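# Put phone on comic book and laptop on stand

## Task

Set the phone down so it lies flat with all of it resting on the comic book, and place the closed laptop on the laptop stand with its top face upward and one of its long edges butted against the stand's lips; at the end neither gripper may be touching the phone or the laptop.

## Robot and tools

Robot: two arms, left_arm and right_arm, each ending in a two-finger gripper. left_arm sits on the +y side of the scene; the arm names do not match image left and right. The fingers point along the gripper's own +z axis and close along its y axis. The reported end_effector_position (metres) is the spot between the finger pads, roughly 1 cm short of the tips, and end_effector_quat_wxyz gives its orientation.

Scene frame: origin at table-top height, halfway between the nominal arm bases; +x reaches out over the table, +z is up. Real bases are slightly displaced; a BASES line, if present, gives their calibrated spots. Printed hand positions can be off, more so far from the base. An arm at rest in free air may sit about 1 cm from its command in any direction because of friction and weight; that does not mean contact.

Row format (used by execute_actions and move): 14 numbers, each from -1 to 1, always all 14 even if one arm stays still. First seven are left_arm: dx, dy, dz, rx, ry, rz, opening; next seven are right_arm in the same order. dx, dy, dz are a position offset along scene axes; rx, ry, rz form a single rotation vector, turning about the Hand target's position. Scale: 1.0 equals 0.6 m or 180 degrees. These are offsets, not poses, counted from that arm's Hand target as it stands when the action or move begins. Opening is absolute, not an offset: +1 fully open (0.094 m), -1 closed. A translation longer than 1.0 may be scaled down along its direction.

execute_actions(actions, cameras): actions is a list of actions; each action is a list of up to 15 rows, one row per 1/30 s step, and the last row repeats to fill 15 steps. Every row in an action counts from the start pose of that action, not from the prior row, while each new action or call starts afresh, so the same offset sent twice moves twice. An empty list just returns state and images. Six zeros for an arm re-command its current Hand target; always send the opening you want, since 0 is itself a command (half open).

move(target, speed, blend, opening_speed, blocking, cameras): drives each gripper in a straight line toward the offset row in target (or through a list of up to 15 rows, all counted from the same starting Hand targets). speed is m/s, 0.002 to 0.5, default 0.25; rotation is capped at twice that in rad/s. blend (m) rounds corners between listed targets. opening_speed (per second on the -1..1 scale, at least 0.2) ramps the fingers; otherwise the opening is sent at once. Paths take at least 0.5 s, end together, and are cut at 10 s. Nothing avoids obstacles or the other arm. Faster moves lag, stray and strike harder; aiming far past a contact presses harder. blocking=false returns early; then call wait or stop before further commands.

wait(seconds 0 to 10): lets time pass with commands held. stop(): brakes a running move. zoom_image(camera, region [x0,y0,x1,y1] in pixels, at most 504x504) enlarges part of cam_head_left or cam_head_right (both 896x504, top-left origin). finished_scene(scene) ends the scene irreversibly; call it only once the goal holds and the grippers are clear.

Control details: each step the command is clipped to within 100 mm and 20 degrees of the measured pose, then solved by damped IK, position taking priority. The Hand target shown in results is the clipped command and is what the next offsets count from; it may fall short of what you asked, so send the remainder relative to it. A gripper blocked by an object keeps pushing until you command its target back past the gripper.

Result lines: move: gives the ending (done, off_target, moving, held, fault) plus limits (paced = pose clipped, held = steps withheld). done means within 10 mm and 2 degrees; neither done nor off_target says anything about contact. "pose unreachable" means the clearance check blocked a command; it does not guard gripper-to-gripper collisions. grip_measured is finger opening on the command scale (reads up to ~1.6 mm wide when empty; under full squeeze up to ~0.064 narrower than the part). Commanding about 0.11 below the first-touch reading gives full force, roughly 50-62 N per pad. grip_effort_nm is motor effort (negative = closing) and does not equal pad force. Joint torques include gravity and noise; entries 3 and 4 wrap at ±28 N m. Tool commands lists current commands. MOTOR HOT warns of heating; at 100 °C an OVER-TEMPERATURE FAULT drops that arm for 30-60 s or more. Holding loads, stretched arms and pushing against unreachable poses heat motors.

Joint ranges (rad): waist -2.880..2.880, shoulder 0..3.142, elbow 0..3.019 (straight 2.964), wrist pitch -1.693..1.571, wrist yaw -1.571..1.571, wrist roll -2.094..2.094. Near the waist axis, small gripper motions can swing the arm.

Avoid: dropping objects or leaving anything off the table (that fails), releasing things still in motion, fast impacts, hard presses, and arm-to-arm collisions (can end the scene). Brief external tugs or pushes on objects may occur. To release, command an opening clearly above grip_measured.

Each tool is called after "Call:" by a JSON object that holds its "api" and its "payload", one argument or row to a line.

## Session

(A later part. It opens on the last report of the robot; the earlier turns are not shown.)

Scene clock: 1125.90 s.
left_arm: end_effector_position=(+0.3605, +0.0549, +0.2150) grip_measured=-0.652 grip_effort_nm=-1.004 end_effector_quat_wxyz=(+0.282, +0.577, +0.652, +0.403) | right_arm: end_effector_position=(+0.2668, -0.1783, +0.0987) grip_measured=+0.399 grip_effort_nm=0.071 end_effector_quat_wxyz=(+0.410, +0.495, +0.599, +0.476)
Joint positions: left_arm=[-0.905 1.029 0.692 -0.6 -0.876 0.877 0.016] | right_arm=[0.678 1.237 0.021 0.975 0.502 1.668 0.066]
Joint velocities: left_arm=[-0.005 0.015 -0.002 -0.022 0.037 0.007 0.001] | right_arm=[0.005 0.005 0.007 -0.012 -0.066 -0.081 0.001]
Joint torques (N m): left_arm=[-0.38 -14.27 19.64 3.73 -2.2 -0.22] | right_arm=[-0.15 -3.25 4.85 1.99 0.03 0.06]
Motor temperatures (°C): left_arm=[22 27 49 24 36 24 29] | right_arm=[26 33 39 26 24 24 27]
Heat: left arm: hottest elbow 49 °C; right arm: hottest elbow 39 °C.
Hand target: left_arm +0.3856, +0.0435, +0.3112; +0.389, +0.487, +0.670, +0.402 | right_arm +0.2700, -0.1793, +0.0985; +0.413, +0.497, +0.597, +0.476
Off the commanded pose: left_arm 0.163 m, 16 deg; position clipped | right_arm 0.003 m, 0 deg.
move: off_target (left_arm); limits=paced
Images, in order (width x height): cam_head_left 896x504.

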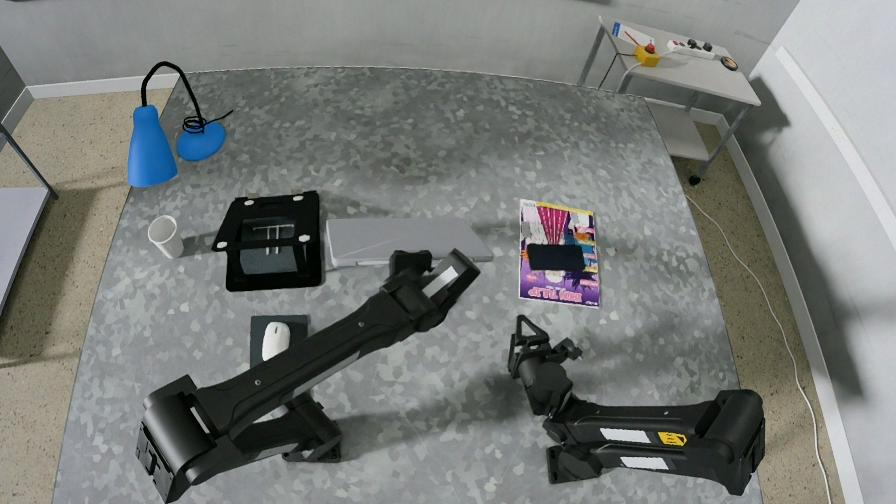

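Call:
{"api": "move", "payload": {
  "target": [
    [0.05, 0.108, 0.02, 0, 0, 0, -0.85, 0, 0, 0, 0, 0, 0, 0.4],
    [0.08, 0.2, 0.02, 0, 0, 0, -0.85, 0, 0, 0, 0, 0, 0, 0.4]
  ],
  "speed": 0.06,
  "blend": 0.03
}}

Call:
{"api": "zoom_image", "payload": {
  "camera": "cam_head_left",
  "region": [200, 150, 420, 290]
}}

Call:
{"api": "zoom_image", "payload": {
  "camera": "cam_head_right",
  "region": [210, 150, 430, 290]
}}

Scene clock: 1137.03 s.
left_arm: end_effector_position=(+0.4117, +0.1642, +0.2269) grip_measured=-0.651 grip_effort_nm=-1.009 end_effector_quat_wxyz=(+0.274, +0.570, +0.683, +0.364) | right_arm: end_effector_position=(+0.2668, -0.1783, +0.0987) grip_measured=+0.399 grip_effort_nm=0.066 end_effector_quat_wxyz=(+0.410, +0.495, +0.599, +0.476)
Joint positions: left_arm=[-0.452 0.907 0.66 -0.49 -0.517 1.2 0.016] | right_arm=[0.678 1.237 0.021 0.975 0.502 1.668 0.066]
Joint velocities: left_arm=[-0.015 -0.005 0.002 -0.012 0.066 -0.037 -0.001] | right_arm=[-0.005 0.005 -0.012 -0.012 -0.022 -0.007 -0.001]
Joint torques (N m): left_arm=[-1.14 -13.68 17.58 5.59 -1.11 -0.19] | right_arm=[-0.15 -3.31 4.81 1.99 0.03 0.07]
Motor temperatures (°C): left_arm=[22 27 50 24 37 24 29] | right_arm=[26 33 39 26 24 24 27]
Heat: left arm: hottest elbow 50 °C; right arm: hottest elbow 39 °C.
Hand target: left_arm +0.4352, +0.1631, +0.3241; +0.388, +0.487, +0.671, +0.403 | right_arm +0.2700, -0.1793, +0.0985; +0.413, +0.497, +0.597, +0.476
Off the commanded pose: left_arm 0.099 m, 17 deg | right_arm 0.003 m, 0 deg.
move: off_target (left_arm); blend cut to 0.029 m at target 1

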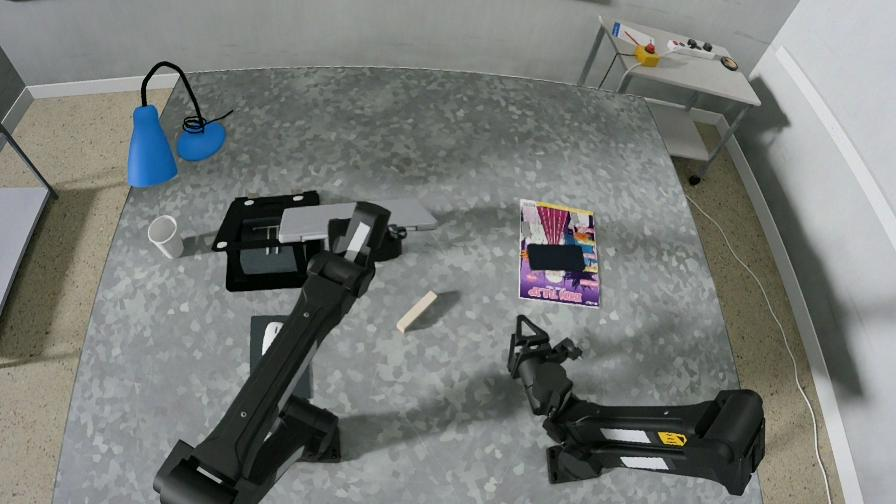

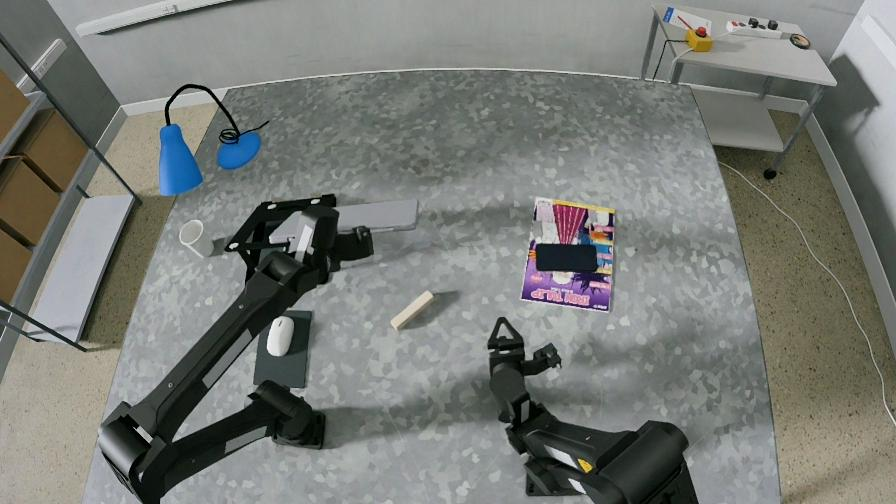

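Scaled by 2.291.

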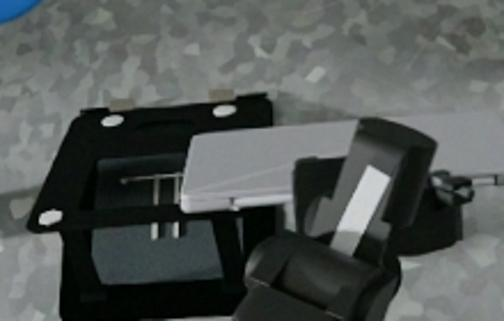

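Scaled by 2.291.

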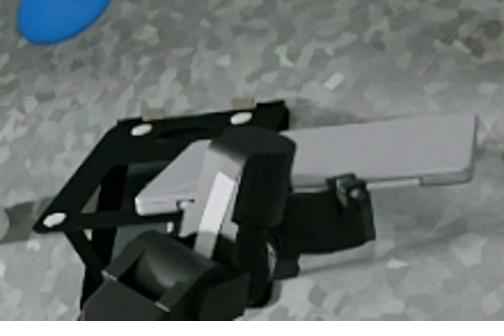

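Call:
{"api": "move", "payload": {
  "target": [
    [0.01, 0.12, 0.0, 0, 0, 0, -0.85, 0, 0, 0, 0, 0, 0, 0.4],
    [0.02, 0.24, 0.0, 0, 0, 0, -0.85, 0, 0, 0, 0, 0, 0, 0.4]
  ],
  "speed": 0.06,
  "blend": 0.03
}}

Call:
{"api": "zoom_image", "payload": {
  "camera": "cam_head_left",
  "region": [160, 150, 380, 290]
}}

Call:
{"api": "zoom_image", "payload": {
  "camera": "cam_head_right",
  "region": [170, 150, 390, 290]
}}

Scene clock: 1142.33 s.
left_arm: end_effector_position=(+0.4159, +0.2971, +0.2235) grip_measured=-0.651 grip_effort_nm=-1.004 end_effector_quat_wxyz=(+0.303, +0.545, +0.708, +0.330) | right_arm: end_effector_position=(+0.2668, -0.1783, +0.0987) grip_measured=+0.399 grip_effort_nm=0.061 end_effector_quat_wxyz=(+0.410, +0.495, +0.599, +0.476)
Joint positions: left_arm=[0.097 0.835 0.608 -0.414 -0.038 1.456 0.016] | right_arm=[0.678 1.237 0.021 0.975 0.502 1.668 0.066]
Joint velocities: left_arm=[-0.015 -0.005 0.002 -0.007 0.022 -0.007 -0.002] | right_arm=[-0.015 -0.015 -0.012 -0.012 0.007 -0.051 0]
Joint torques (N m): left_arm=[-0.38 -10.7 18.88 5.61 0.26 -0.32] | right_arm=[-0.15 -3.19 4.79 2 0.03 0.07]
Motor temperatures (°C): left_arm=[22 27 50 24 35 24 29] | right_arm=[26 33 39 26 24 24 27]
Heat: left arm: hottest elbow 50 °C; right arm: hottest elbow 39 °C.
Hand target: left_arm +0.4466, +0.3068, +0.3184; +0.387, +0.488, +0.671, +0.403 | right_arm +0.2700, -0.1793, +0.0985; +0.413, +0.497, +0.597, +0.476
Off the commanded pose: left_arm 0.106 m, 15 deg; position clipped | right_arm 0.003 m, 0 deg.
move: off_target (left_arm); limits=paced

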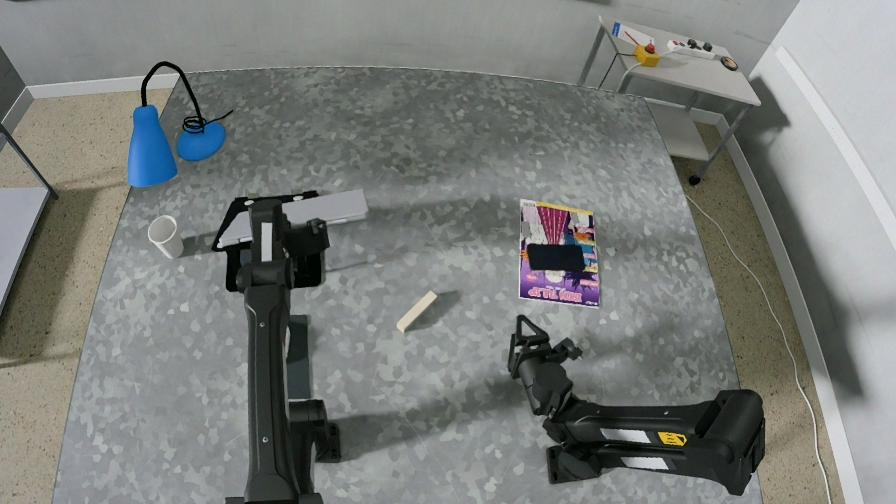

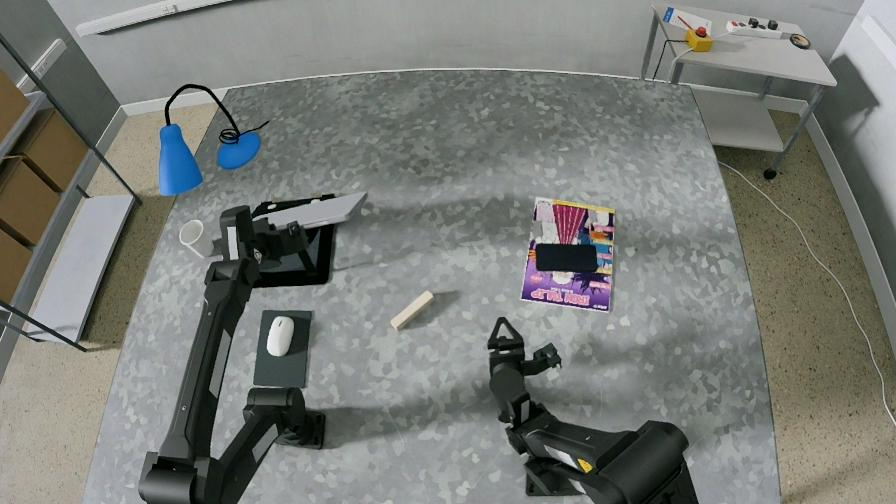

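Scaled by 2.291.

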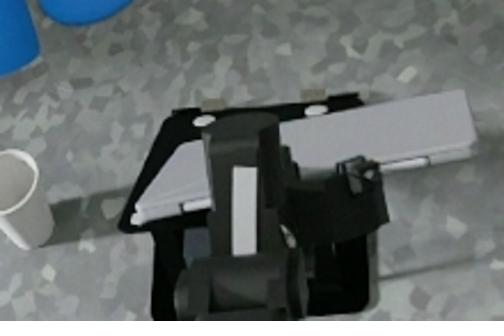

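Scaled by 2.291.

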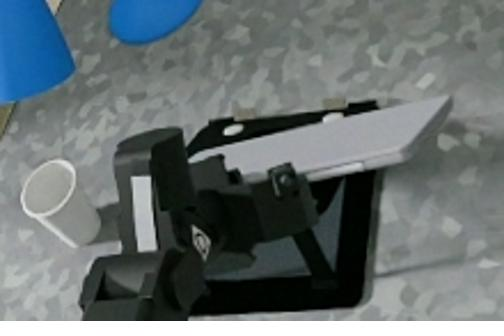

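Call:
{"api": "move", "payload": {
  "target": [0.0, 0.17, 0.0, 0.022, 0.004, -0.017, -0.85, 0, 0, 0, 0, 0, 0, 0.4],
  "speed": 0.06
}}

Call:
{"api": "zoom_image", "payload": {
  "camera": "cam_head_left",
  "region": [130, 150, 350, 290]
}}

Call:
{"api": "zoom_image", "payload": {
  "camera": "cam_head_right",
  "region": [160, 150, 380, 290]
}}

Scene clock: 1159.57 s.
left_arm: end_effector_position=(+0.4098, +0.3824, +0.2115) grip_measured=-0.651 grip_effort_nm=-1.004 end_effector_quat_wxyz=(+0.326, +0.557, +0.692, +0.324) | right_arm: end_effector_position=(+0.2668, -0.1783, +0.0987) grip_measured=+0.399 grip_effort_nm=0.066 end_effector_quat_wxyz=(+0.410, +0.495, +0.599, +0.476)
Joint positions: left_arm=[0.458 0.919 0.608 -0.34 0.309 1.689 0.016] | right_arm=[0.678 1.237 0.021 0.975 0.502 1.668 0.066]
Joint velocities: left_arm=[-0.005 0.015 -0.002 0.012 0.037 -0.007 0] | right_arm=[0.005 -0.024 -0.002 0.017 0.022 -0.022 0]
Joint torques (N m): left_arm=[0.03 -9.76 19.85 5.12 0.82 -0.38] | right_arm=[-0.15 -3.25 4.83 2.02 0.03 0.07]
Motor temperatures (°C): left_arm=[22 27 52 25 33 24 29] | right_arm=[26 33 39 26 24 24 27]
Heat: left arm: hottest elbow 52 °C; right arm: hottest elbow 39 °C.
Hand target: left_arm +0.4421, +0.4050, +0.3036; +0.375, +0.522, +0.645, +0.413 | right_arm +0.2700, -0.1793, +0.0985; +0.413, +0.497, +0.597, +0.476
Off the commanded pose: left_arm 0.116 m, 13 deg; position clipped | right_arm 0.003 m, 0 deg.
move: off_target (left_arm); limits=paced

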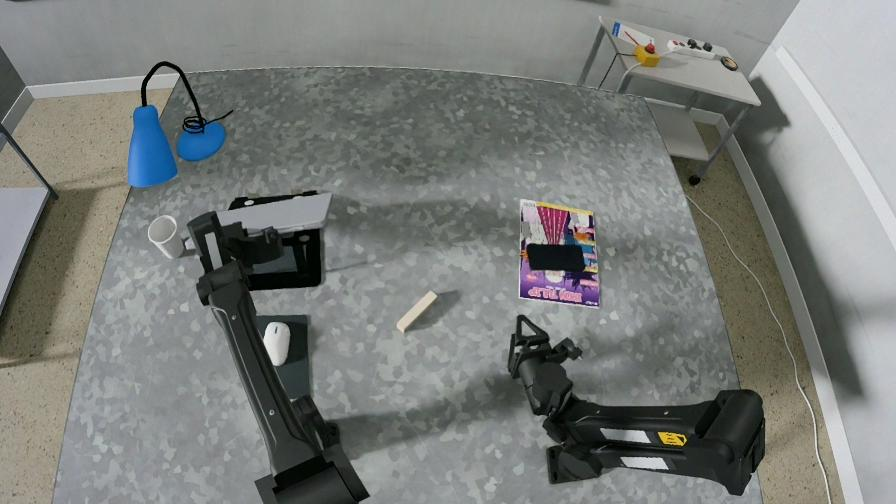

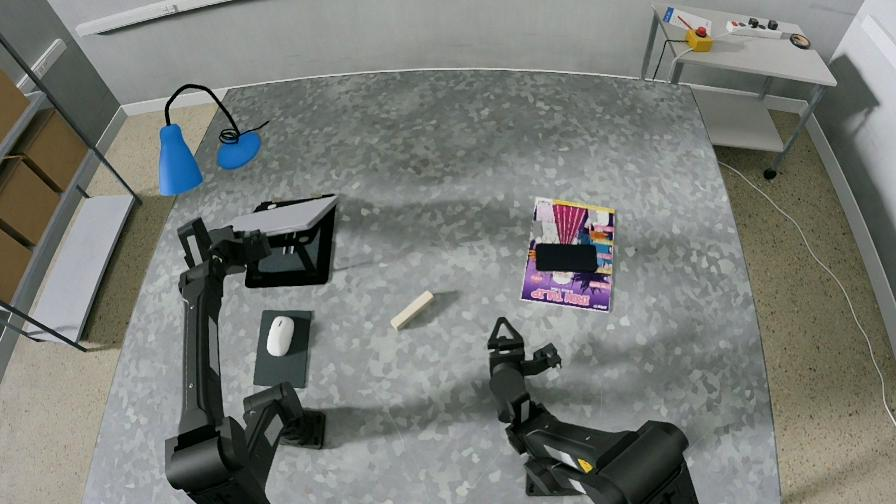

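Scaled by 2.291.

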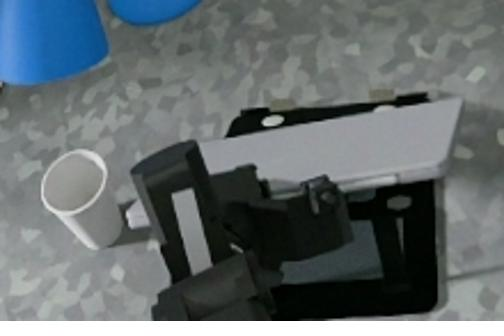

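Scaled by 2.291.

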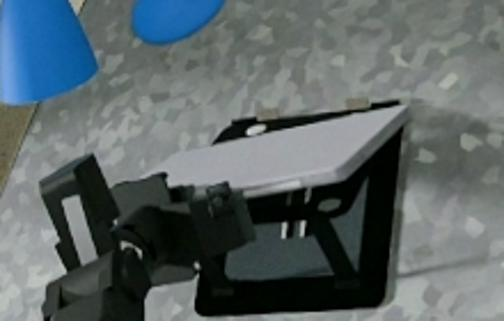

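Call:
{"api": "move", "payload": {
  "target": [0.0, 0.0, -0.05, 0.022, 0.046, -0.0125, -0.85, 0, 0, 0, 0, 0, 0, 0.4],
  "speed": 0.06,
  "cameras": ["cam_head_left","cam_head_right"]
}}

Call:
{"api": "zoom_image", "payload": {
  "camera": "cam_head_left",
  "region": [130, 150, 350, 290]
}}

Call:
{"api": "zoom_image", "payload": {
  "camera": "cam_head_right",
  "region": [160, 150, 380, 290]
}}

Scene clock: 1172.73 s.
left_arm: end_effector_position=(+0.4095, +0.3858, +0.1983) grip_measured=-0.651 grip_effort_nm=-1.004 end_effector_quat_wxyz=(+0.293, +0.596, +0.671, +0.330) | right_arm: end_effector_position=(+0.2668, -0.1783, +0.0987) grip_measured=+0.399 grip_effort_nm=0.066 end_effector_quat_wxyz=(+0.410, +0.495, +0.599, +0.476)
Joint positions: left_arm=[0.458 0.947 0.608 -0.35 0.29 1.802 0.016] | right_arm=[0.678 1.237 0.021 0.975 0.502 1.668 0.066]
Joint velocities: left_arm=[0.005 -0.005 0.007 0.002 0.095 -0.066 0.001] | right_arm=[0.005 0.015 0.002 -0.007 -0.022 -0.037 0]
Joint torques (N m): left_arm=[-1.03 -7.47 21.94 1.88 0.05 -0.26] | right_arm=[-0.15 -3.25 4.81 2 0.03 0.07]
Motor temperatures (°C): left_arm=[22 26 52 25 32 24 29] | right_arm=[26 32 39 26 24 24 27]
Heat: left arm: hottest elbow 52 °C; right arm: hottest elbow 39 °C.
Hand target: left_arm +0.4421, +0.4051, +0.2736; +0.317, +0.575, +0.646, +0.389 | right_arm +0.2700, -0.1793, +0.0985; +0.413, +0.497, +0.597, +0.476
Off the commanded pose: left_arm 0.084 m, 8 deg | right_arm 0.003 m, 0 deg.
move: off_target (left_arm)

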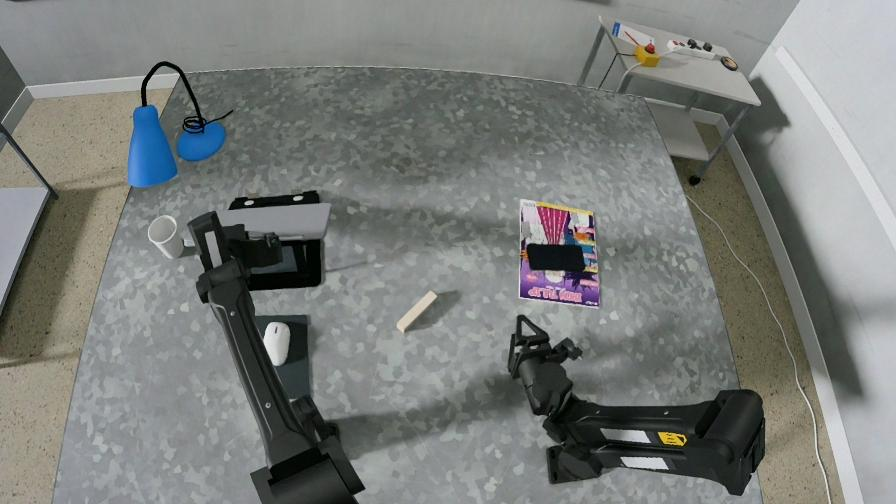

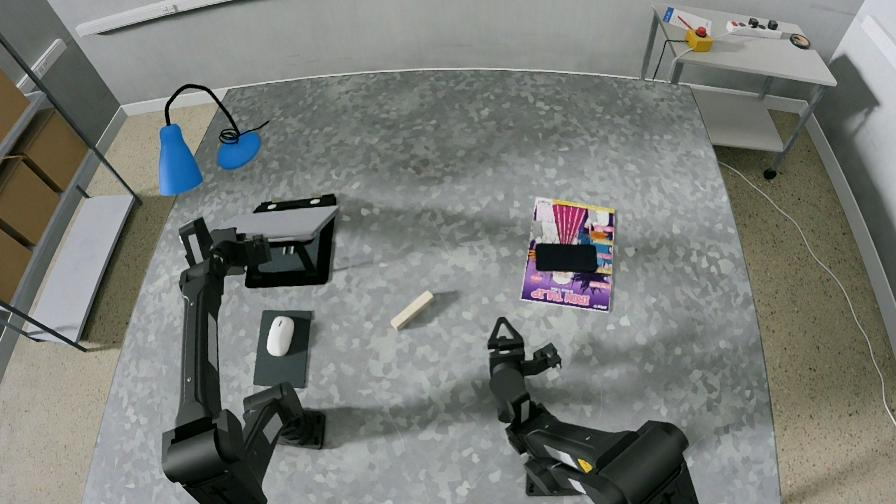

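Scaled by 2.291.

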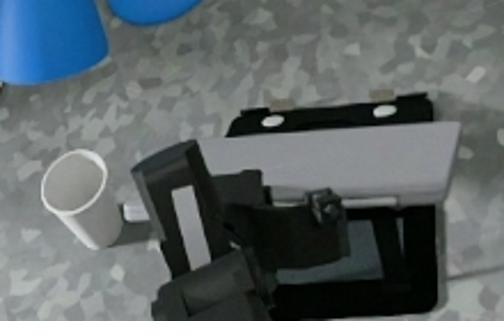

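Scaled by 2.291.

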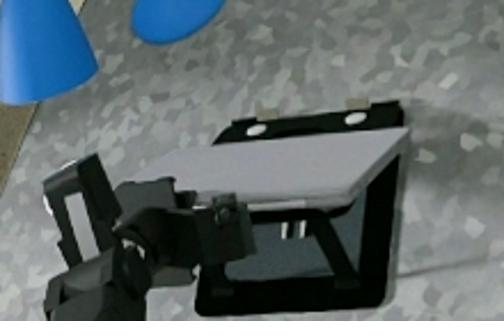

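Call:
{"api": "move", "payload": {
  "target": [0.067, 0.01, 0.0, 0, 0, 0, -0.85, 0, 0, 0, 0, 0, 0, 0.4],
  "speed": 0.04,
  "cameras": ["cam_head_left","cam_head_right"]
}}

Call:
{"api": "zoom_image", "payload": {
  "camera": "cam_head_left",
  "region": [130, 150, 350, 290]
}}

Call:
{"api": "zoom_image", "payload": {
  "camera": "cam_head_right",
  "region": [160, 150, 380, 290]
}}

Scene clock: 1182.47 s.
left_arm: end_effector_position=(+0.4375, +0.3939, +0.1904) grip_measured=-0.651 grip_effort_nm=-1.004 end_effector_quat_wxyz=(+0.280, +0.601, +0.676, +0.320) | right_arm: end_effector_position=(+0.2668, -0.1783, +0.0987) grip_measured=+0.399 grip_effort_nm=0.066 end_effector_quat_wxyz=(+0.410, +0.495, +0.599, +0.476)
Joint positions: left_arm=[0.431 1.06 0.67 -0.33 0.255 1.797 0.016] | right_arm=[0.678 1.237 0.021 0.975 0.502 1.668 0.066]
Joint velocities: left_arm=[-0.005 0.005 -0.007 0.007 0.037 0.037 0.001] | right_arm=[-0.005 0.005 0.002 0.002 -0.022 0.037 0]
Joint torques (N m): left_arm=[-2.43 -9.82 22.15 2.82 0.12 -0.41] | right_arm=[-0.15 -3.31 4.79 2 0.03 0.06]
Motor temperatures (°C): left_arm=[22 26 56 24 32 24 29] | right_arm=[26 32 39 26 24 24 27]
Heat: left arm: hottest elbow 56 °C; right arm: hottest elbow 39 °C.
Hand target: left_arm +0.4822, +0.4104, +0.2734; +0.317, +0.575, +0.646, +0.389 | right_arm +0.2700, -0.1793, +0.0985; +0.413, +0.497, +0.597, +0.476
Off the commanded pose: left_arm 0.096 m, 10 deg | right_arm 0.003 m, 0 deg.
move: off_target (left_arm)

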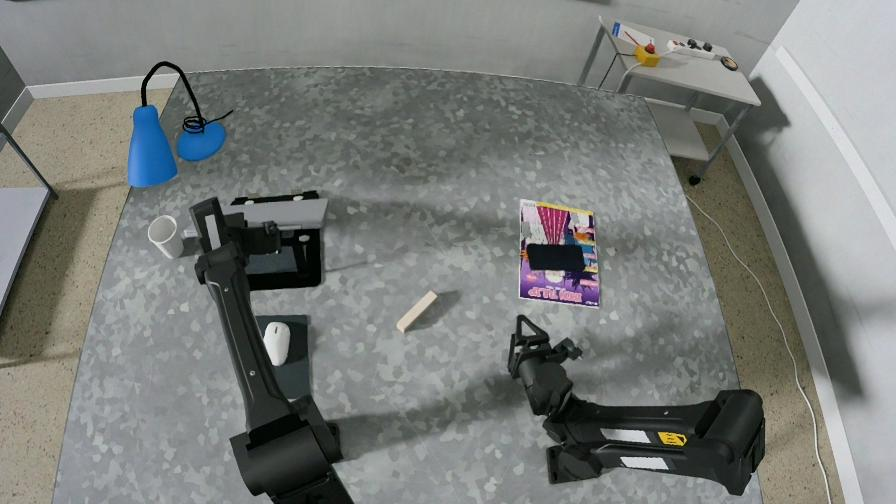

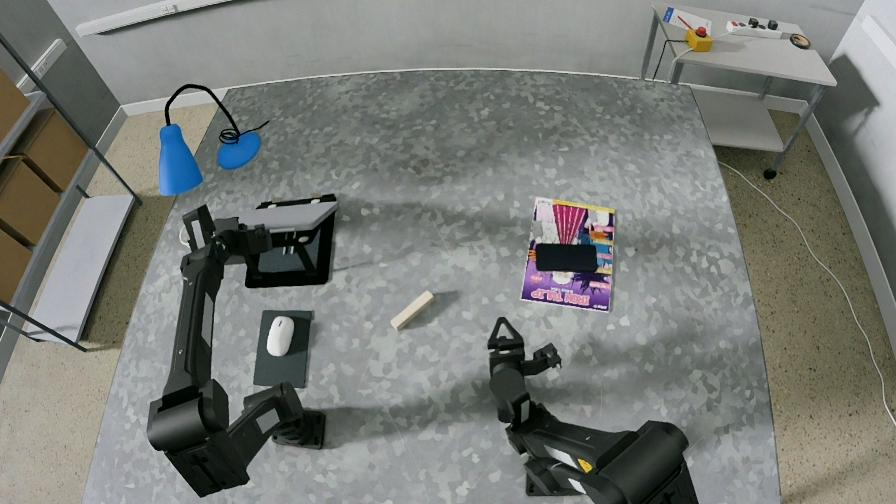

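Scaled by 2.291.

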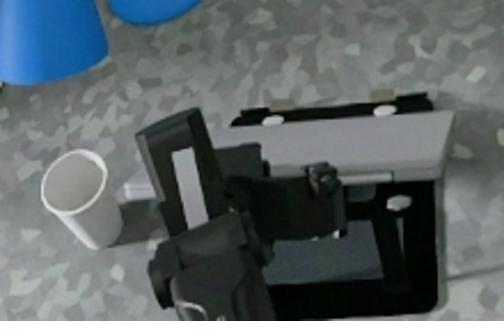

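Scaled by 2.291.

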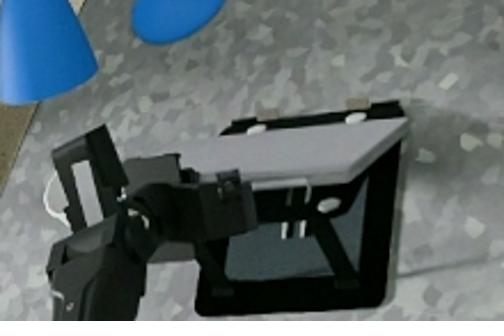

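Call:
{"api": "move", "payload": {
  "target": [0.05, 0.0, -0.08, 0, 0, 0, -0.85, 0, 0, 0, 0, 0, 0, 0.4],
  "speed": 0.03,
  "cameras": ["cam_head_left","cam_head_right"]
}}

Call:
{"api": "zoom_image", "payload": {
  "camera": "cam_head_left",
  "region": [130, 150, 350, 290]
}}

Call:
{"api": "zoom_image", "payload": {
  "camera": "cam_head_right",
  "region": [160, 150, 380, 290]
}}

Scene clock: 1193.10 s.
left_arm: end_effector_position=(+0.4722, +0.3986, +0.1637) grip_measured=-0.651 grip_effort_nm=-1.009 end_effector_quat_wxyz=(+0.286, +0.595, +0.672, +0.334) | right_arm: end_effector_position=(+0.2668, -0.1783, +0.0987) grip_measured=+0.399 grip_effort_nm=0.061 end_effector_quat_wxyz=(+0.410, +0.495, +0.599, +0.476)
Joint positions: left_arm=[0.395 1.197 0.67 -0.153 0.224 1.766 0.016] | right_arm=[0.678 1.237 0.021 0.975 0.502 1.668 0.066]
Joint velocities: left_arm=[-0.005 0.005 -0.002 -0.007 0.022 -0.051 0] | right_arm=[0.005 -0.015 -0.002 0.012 -0.007 0.007 0]
Joint torques (N m): left_arm=[-2.67 -9.41 18.54 3.06 -0.04 -0.23] | right_arm=[-0.15 -3.19 4.79 1.99 0.03 0.07]
Motor temperatures (°C): left_arm=[22 26 57 24 31 24 29] | right_arm=[26 32 39 26 24 24 27]
Heat: left arm: hottest elbow 57 °C; right arm: hottest elbow 39 °C.
Hand target: left_arm +0.5116, +0.4101, +0.2254; +0.317, +0.575, +0.646, +0.389 | right_arm +0.2700, -0.1793, +0.0985; +0.413, +0.497, +0.597, +0.476
Off the commanded pose: left_arm 0.074 m, 8 deg | right_arm 0.003 m, 0 deg.
move: off_target (left_arm)

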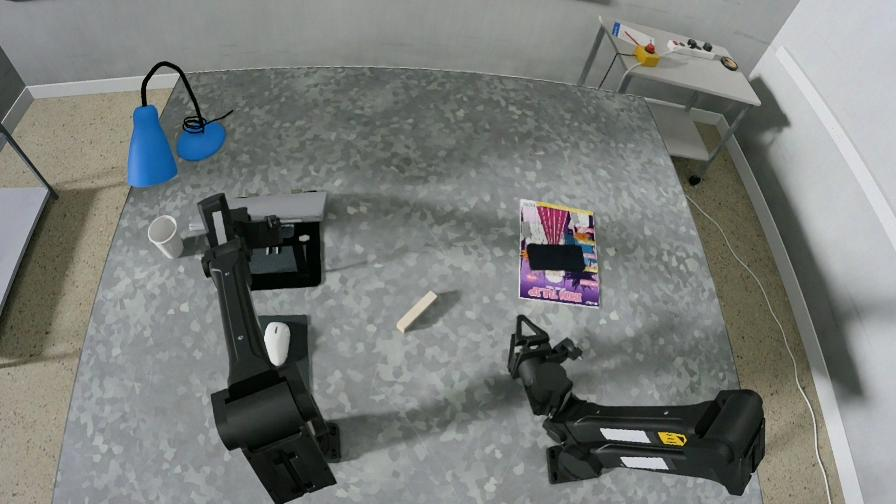

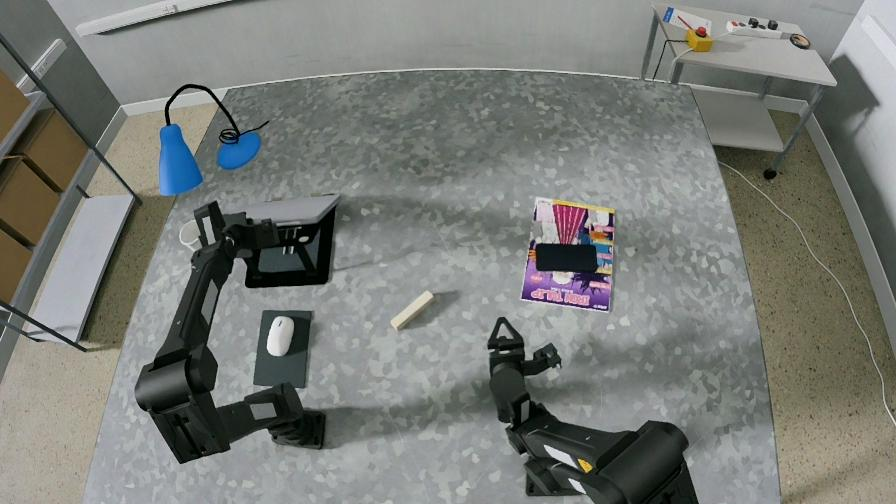

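Scaled by 2.291.

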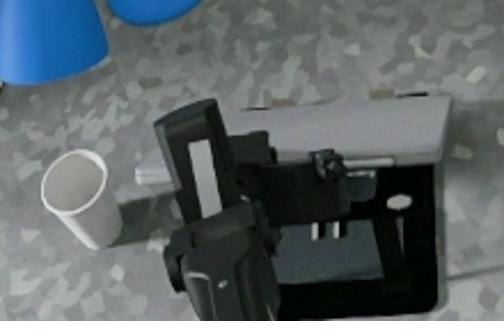

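Scaled by 2.291.

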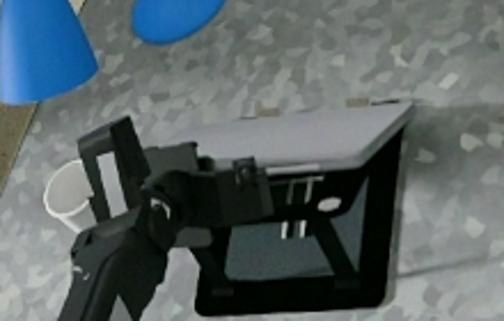

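Call:
{"api": "move", "payload": {
  "target": [0.0, 0.0, -0.05, 0, 0, 0, -0.85, 0, 0, 0, 0, 0, 0, 0.4],
  "speed": 0.03,
  "cameras": ["cam_head_left","cam_head_right"]
}}

Call:
{"api": "zoom_image", "payload": {
  "camera": "cam_head_left",
  "region": [130, 150, 350, 290]
}}

Call:
{"api": "zoom_image", "payload": {
  "camera": "cam_head_right",
  "region": [160, 150, 380, 290]
}}

Scene clock: 1199.67 s.
left_arm: end_effector_position=(+0.4868, +0.4037, +0.1515) grip_measured=-0.651 grip_effort_nm=-1.004 end_effector_quat_wxyz=(+0.292, +0.591, +0.669, +0.343) | right_arm: end_effector_position=(+0.2668, -0.1783, +0.0987) grip_measured=+0.399 grip_effort_nm=0.071 end_effector_quat_wxyz=(+0.410, +0.495, +0.599, +0.476)
Joint positions: left_arm=[0.393 1.263 0.67 -0.061 0.224 1.758 0.016] | right_arm=[0.678 1.237 0.021 0.975 0.502 1.668 0.066]
Joint velocities: left_arm=[-0.005 -0.005 -0.012 0.017 0.007 -0.037 0] | right_arm=[-0.005 -0.015 0.017 0.007 0.022 -0.051 0]
Joint torques (N m): left_arm=[-2.49 -12.28 13.98 3.37 -0.11 -0.21] | right_arm=[-0.21 -3.25 4.81 2 0.03 0.06]
Motor temperatures (°C): left_arm=[22 26 56 24 31 24 29] | right_arm=[26 32 39 26 24 24 26]
Heat: left arm: hottest elbow 56 °C; right arm: hottest elbow 39 °C.
Hand target: left_arm +0.5113, +0.4100, +0.1954; +0.317, +0.575, +0.646, +0.389 | right_arm +0.2700, -0.1793, +0.0985; +0.413, +0.497, +0.597, +0.476
Off the commanded pose: left_arm 0.051 m, 7 deg | right_arm 0.003 m, 0 deg.
move: off_target (left_arm)

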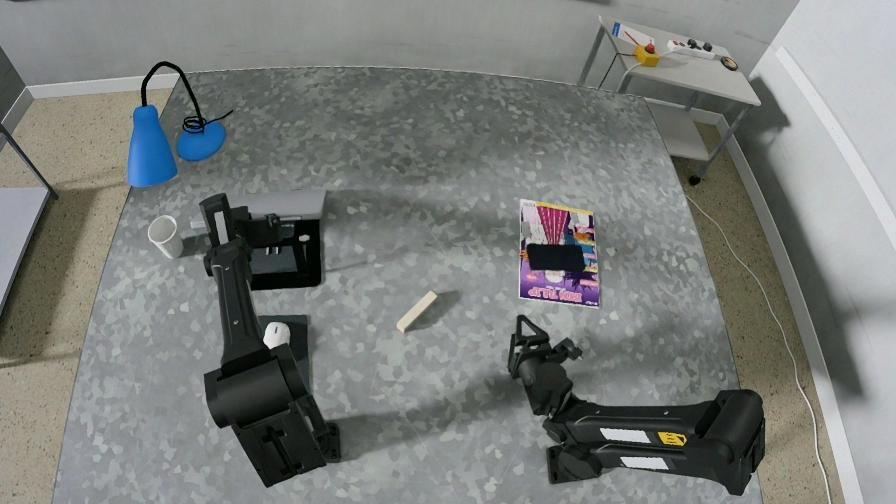

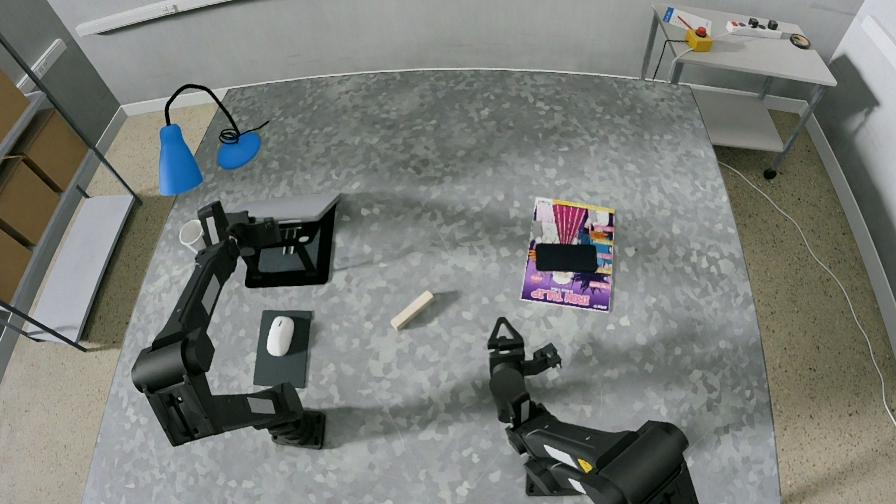

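Scaled by 2.291.

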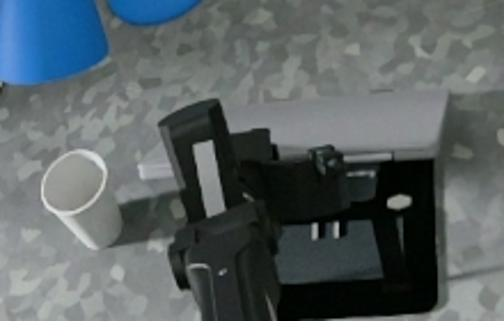

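Scaled by 2.291.

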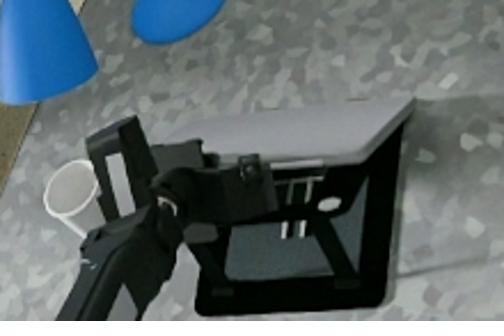

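Call:
{"api": "zoom_image", "payload": {
  "camera": "cam_head_left",
  "region": [230, 170, 340, 250]
}}

Call:
{"api": "zoom_image", "payload": {
  "camera": "cam_head_right",
  "region": [240, 170, 350, 250]
}}

Scaled by 4.582.

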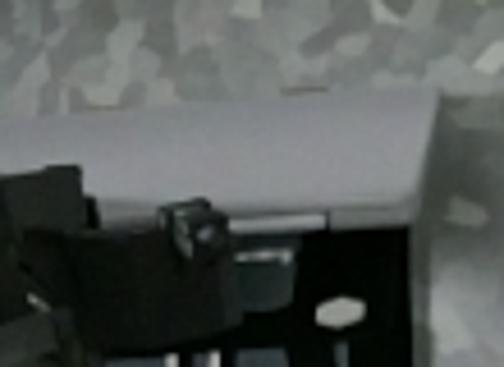

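Scaled by 4.582.

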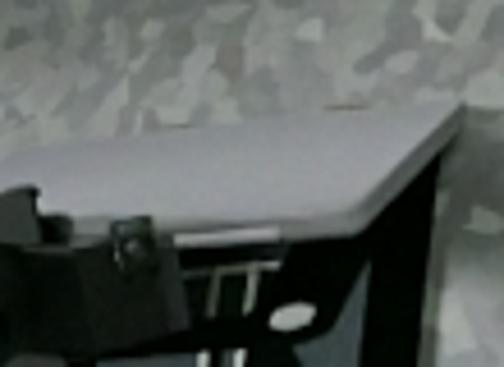

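Call:
{"api": "move", "payload": {
  "target": [-0.02, 0.0, -0.07, 0.005, -0.03, 0, -0.85, 0, 0, 0, 0, 0, 0, 0.4],
  "speed": 0.03,
  "cameras": ["cam_head_left","cam_head_right"]
}}

Call:
{"api": "zoom_image", "payload": {
  "camera": "cam_head_left",
  "region": [180, 170, 340, 270]
}}

Call:
{"api": "zoom_image", "payload": {
  "camera": "cam_head_right",
  "region": [190, 170, 350, 270]
}}

Scene clock: 1230.00 s.
left_arm: end_effector_position=(+0.4952, +0.4043, +0.1482) grip_measured=-0.647 grip_effort_nm=-1.009 end_effector_quat_wxyz=(+0.335, +0.565, +0.640, +0.399) | right_arm: end_effector_position=(+0.2668, -0.1783, +0.0987) grip_measured=+0.399 grip_effort_nm=0.071 end_effector_quat_wxyz=(+0.410, +0.495, +0.599, +0.476)
Joint positions: left_arm=[0.393 1.307 0.587 0.229 0.241 1.723 0.017] | right_arm=[0.678 1.237 0.021 0.975 0.502 1.668 0.066]
Joint velocities: left_arm=[0.005 -0.005 -0.002 -0.007 -0.007 -0.095 0.001] | right_arm=[-0.015 -0.015 0.007 -0.002 -0.051 -0.066 0]
Joint torques (N m): left_arm=[0.26 -9.29 8.44 4.26 0.34 -0.01] | right_arm=[-0.21 -3.25 4.79 2 0.03 0.06]
Motor temperatures (°C): left_arm=[22 27 51 24 30 24 30] | right_arm=[26 32 39 26 24 24 26]
Heat: left arm: hottest elbow 51 °C; right arm: hottest elbow 39 °C.
Hand target: left_arm +0.4986, +0.4102, +0.1539; +0.343, +0.559, +0.627, +0.420 | right_arm +0.2700, -0.1793, +0.0985; +0.413, +0.497, +0.597, +0.476
Off the commanded pose: left_arm 0.009 m, 3 deg | right_arm 0.003 m, 0 deg.
move: off_target (left_arm)

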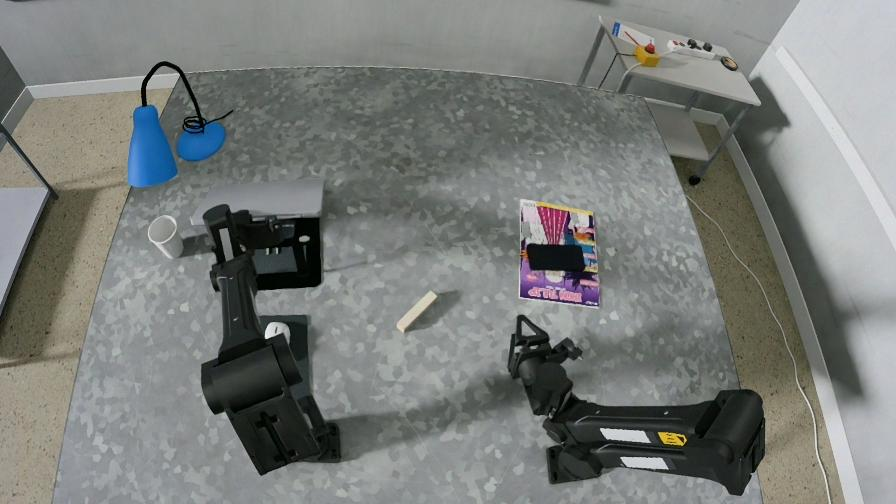

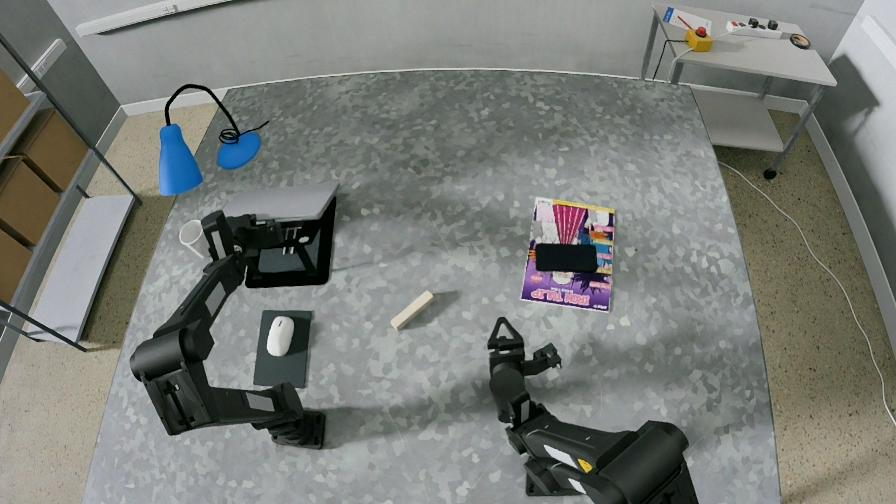

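Scaled by 3.150.

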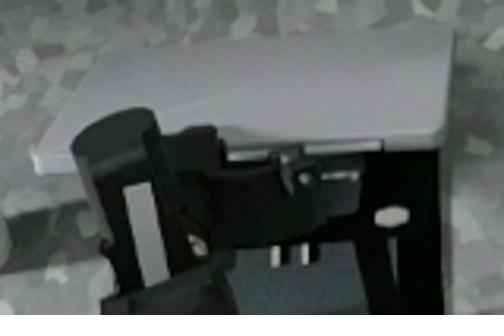

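Scaled by 3.150.

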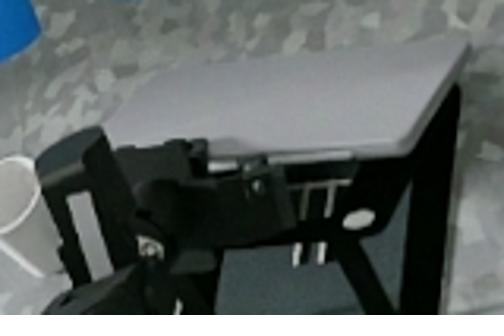

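Call:
{"api": "move", "payload": {
  "target": [
    [-0.08, 0.0, 0.0, 0, 0, 0, -0.85, 0, 0, 0, 0, 0, 0, 0.4],
    [-0.09, 0.0, -0.04, 0, 0, 0, -0.85, 0, 0, 0, 0, 0, 0, 0.4]
  ],
  "speed": 0.03,
  "cameras": ["cam_head_left","cam_head_right"]
}}

Call:
{"api": "zoom_image", "payload": {
  "camera": "cam_head_left",
  "region": [180, 170, 340, 270]
}}

Call:
{"api": "zoom_image", "payload": {
  "camera": "cam_head_right",
  "region": [190, 170, 350, 270]
}}

Scene clock: 1237.33 s.
left_arm: end_effector_position=(+0.4624, +0.4023, +0.1535) grip_measured=-0.644 grip_effort_nm=-1.009 end_effector_quat_wxyz=(+0.361, +0.553, +0.623, +0.419) | right_arm: end_effector_position=(+0.2668, -0.1783, +0.0987) grip_measured=+0.399 grip_effort_nm=0.066 end_effector_quat_wxyz=(+0.410, +0.495, +0.599, +0.476)
Joint positions: left_arm=[0.443 1.227 0.48 0.327 0.311 1.722 0.017] | right_arm=[0.678 1.237 0.021 0.975 0.502 1.668 0.066]
Joint velocities: left_arm=[-0.015 -0.005 0.012 -0.007 -0.022 0.007 -0.002] | right_arm=[-0.015 -0.015 -0.012 -0.007 -0.051 0.066 0.001]
Joint torques (N m): left_arm=[1.32 -7.06 4.78 2.91 0.26 0.38] | right_arm=[-0.15 -3.19 4.82 1.98 0.03 0.07]
Motor temperatures (°C): left_arm=[22 27 49 24 30 24 30] | right_arm=[26 32 39 26 24 24 26]
Heat: left arm: hottest elbow 49 °C; right arm: hottest elbow 39 °C.
Hand target: left_arm +0.4443, +0.4108, +0.1301; +0.343, +0.559, +0.627, +0.420 | right_arm +0.2700, -0.1793, +0.0985; +0.413, +0.497, +0.597, +0.476
Off the commanded pose: left_arm 0.031 m, 2 deg | right_arm 0.003 m, 0 deg.
move: off_target (left_arm)

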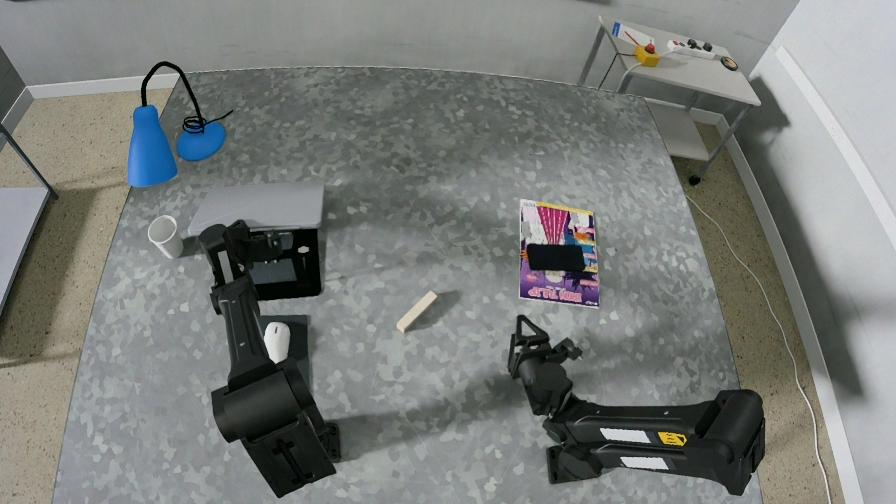

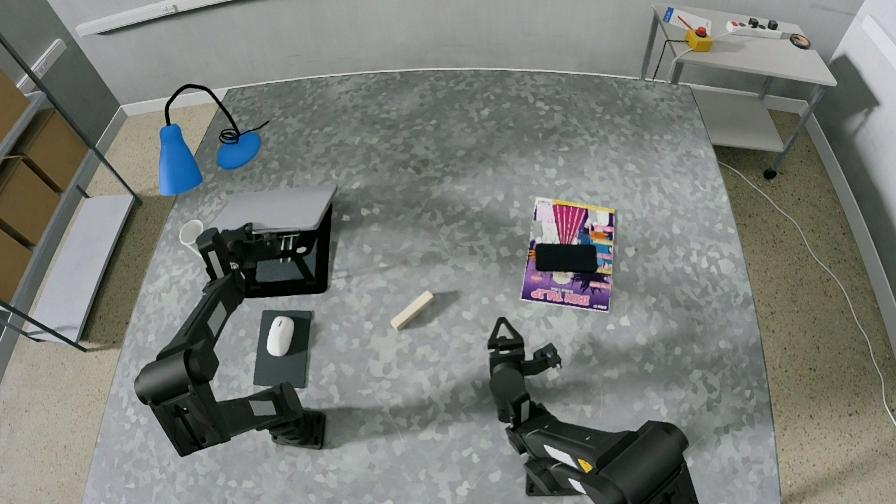

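Scaled by 3.150.

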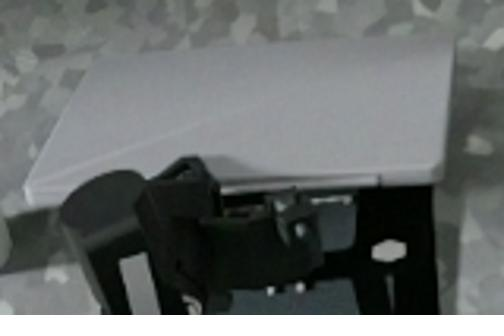

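Scaled by 3.150.

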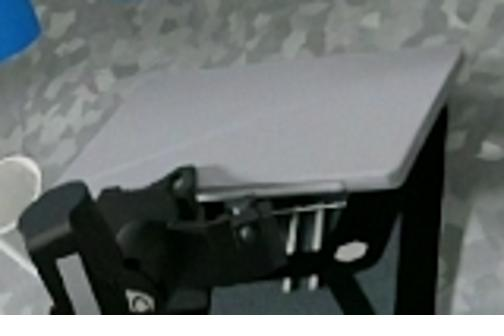

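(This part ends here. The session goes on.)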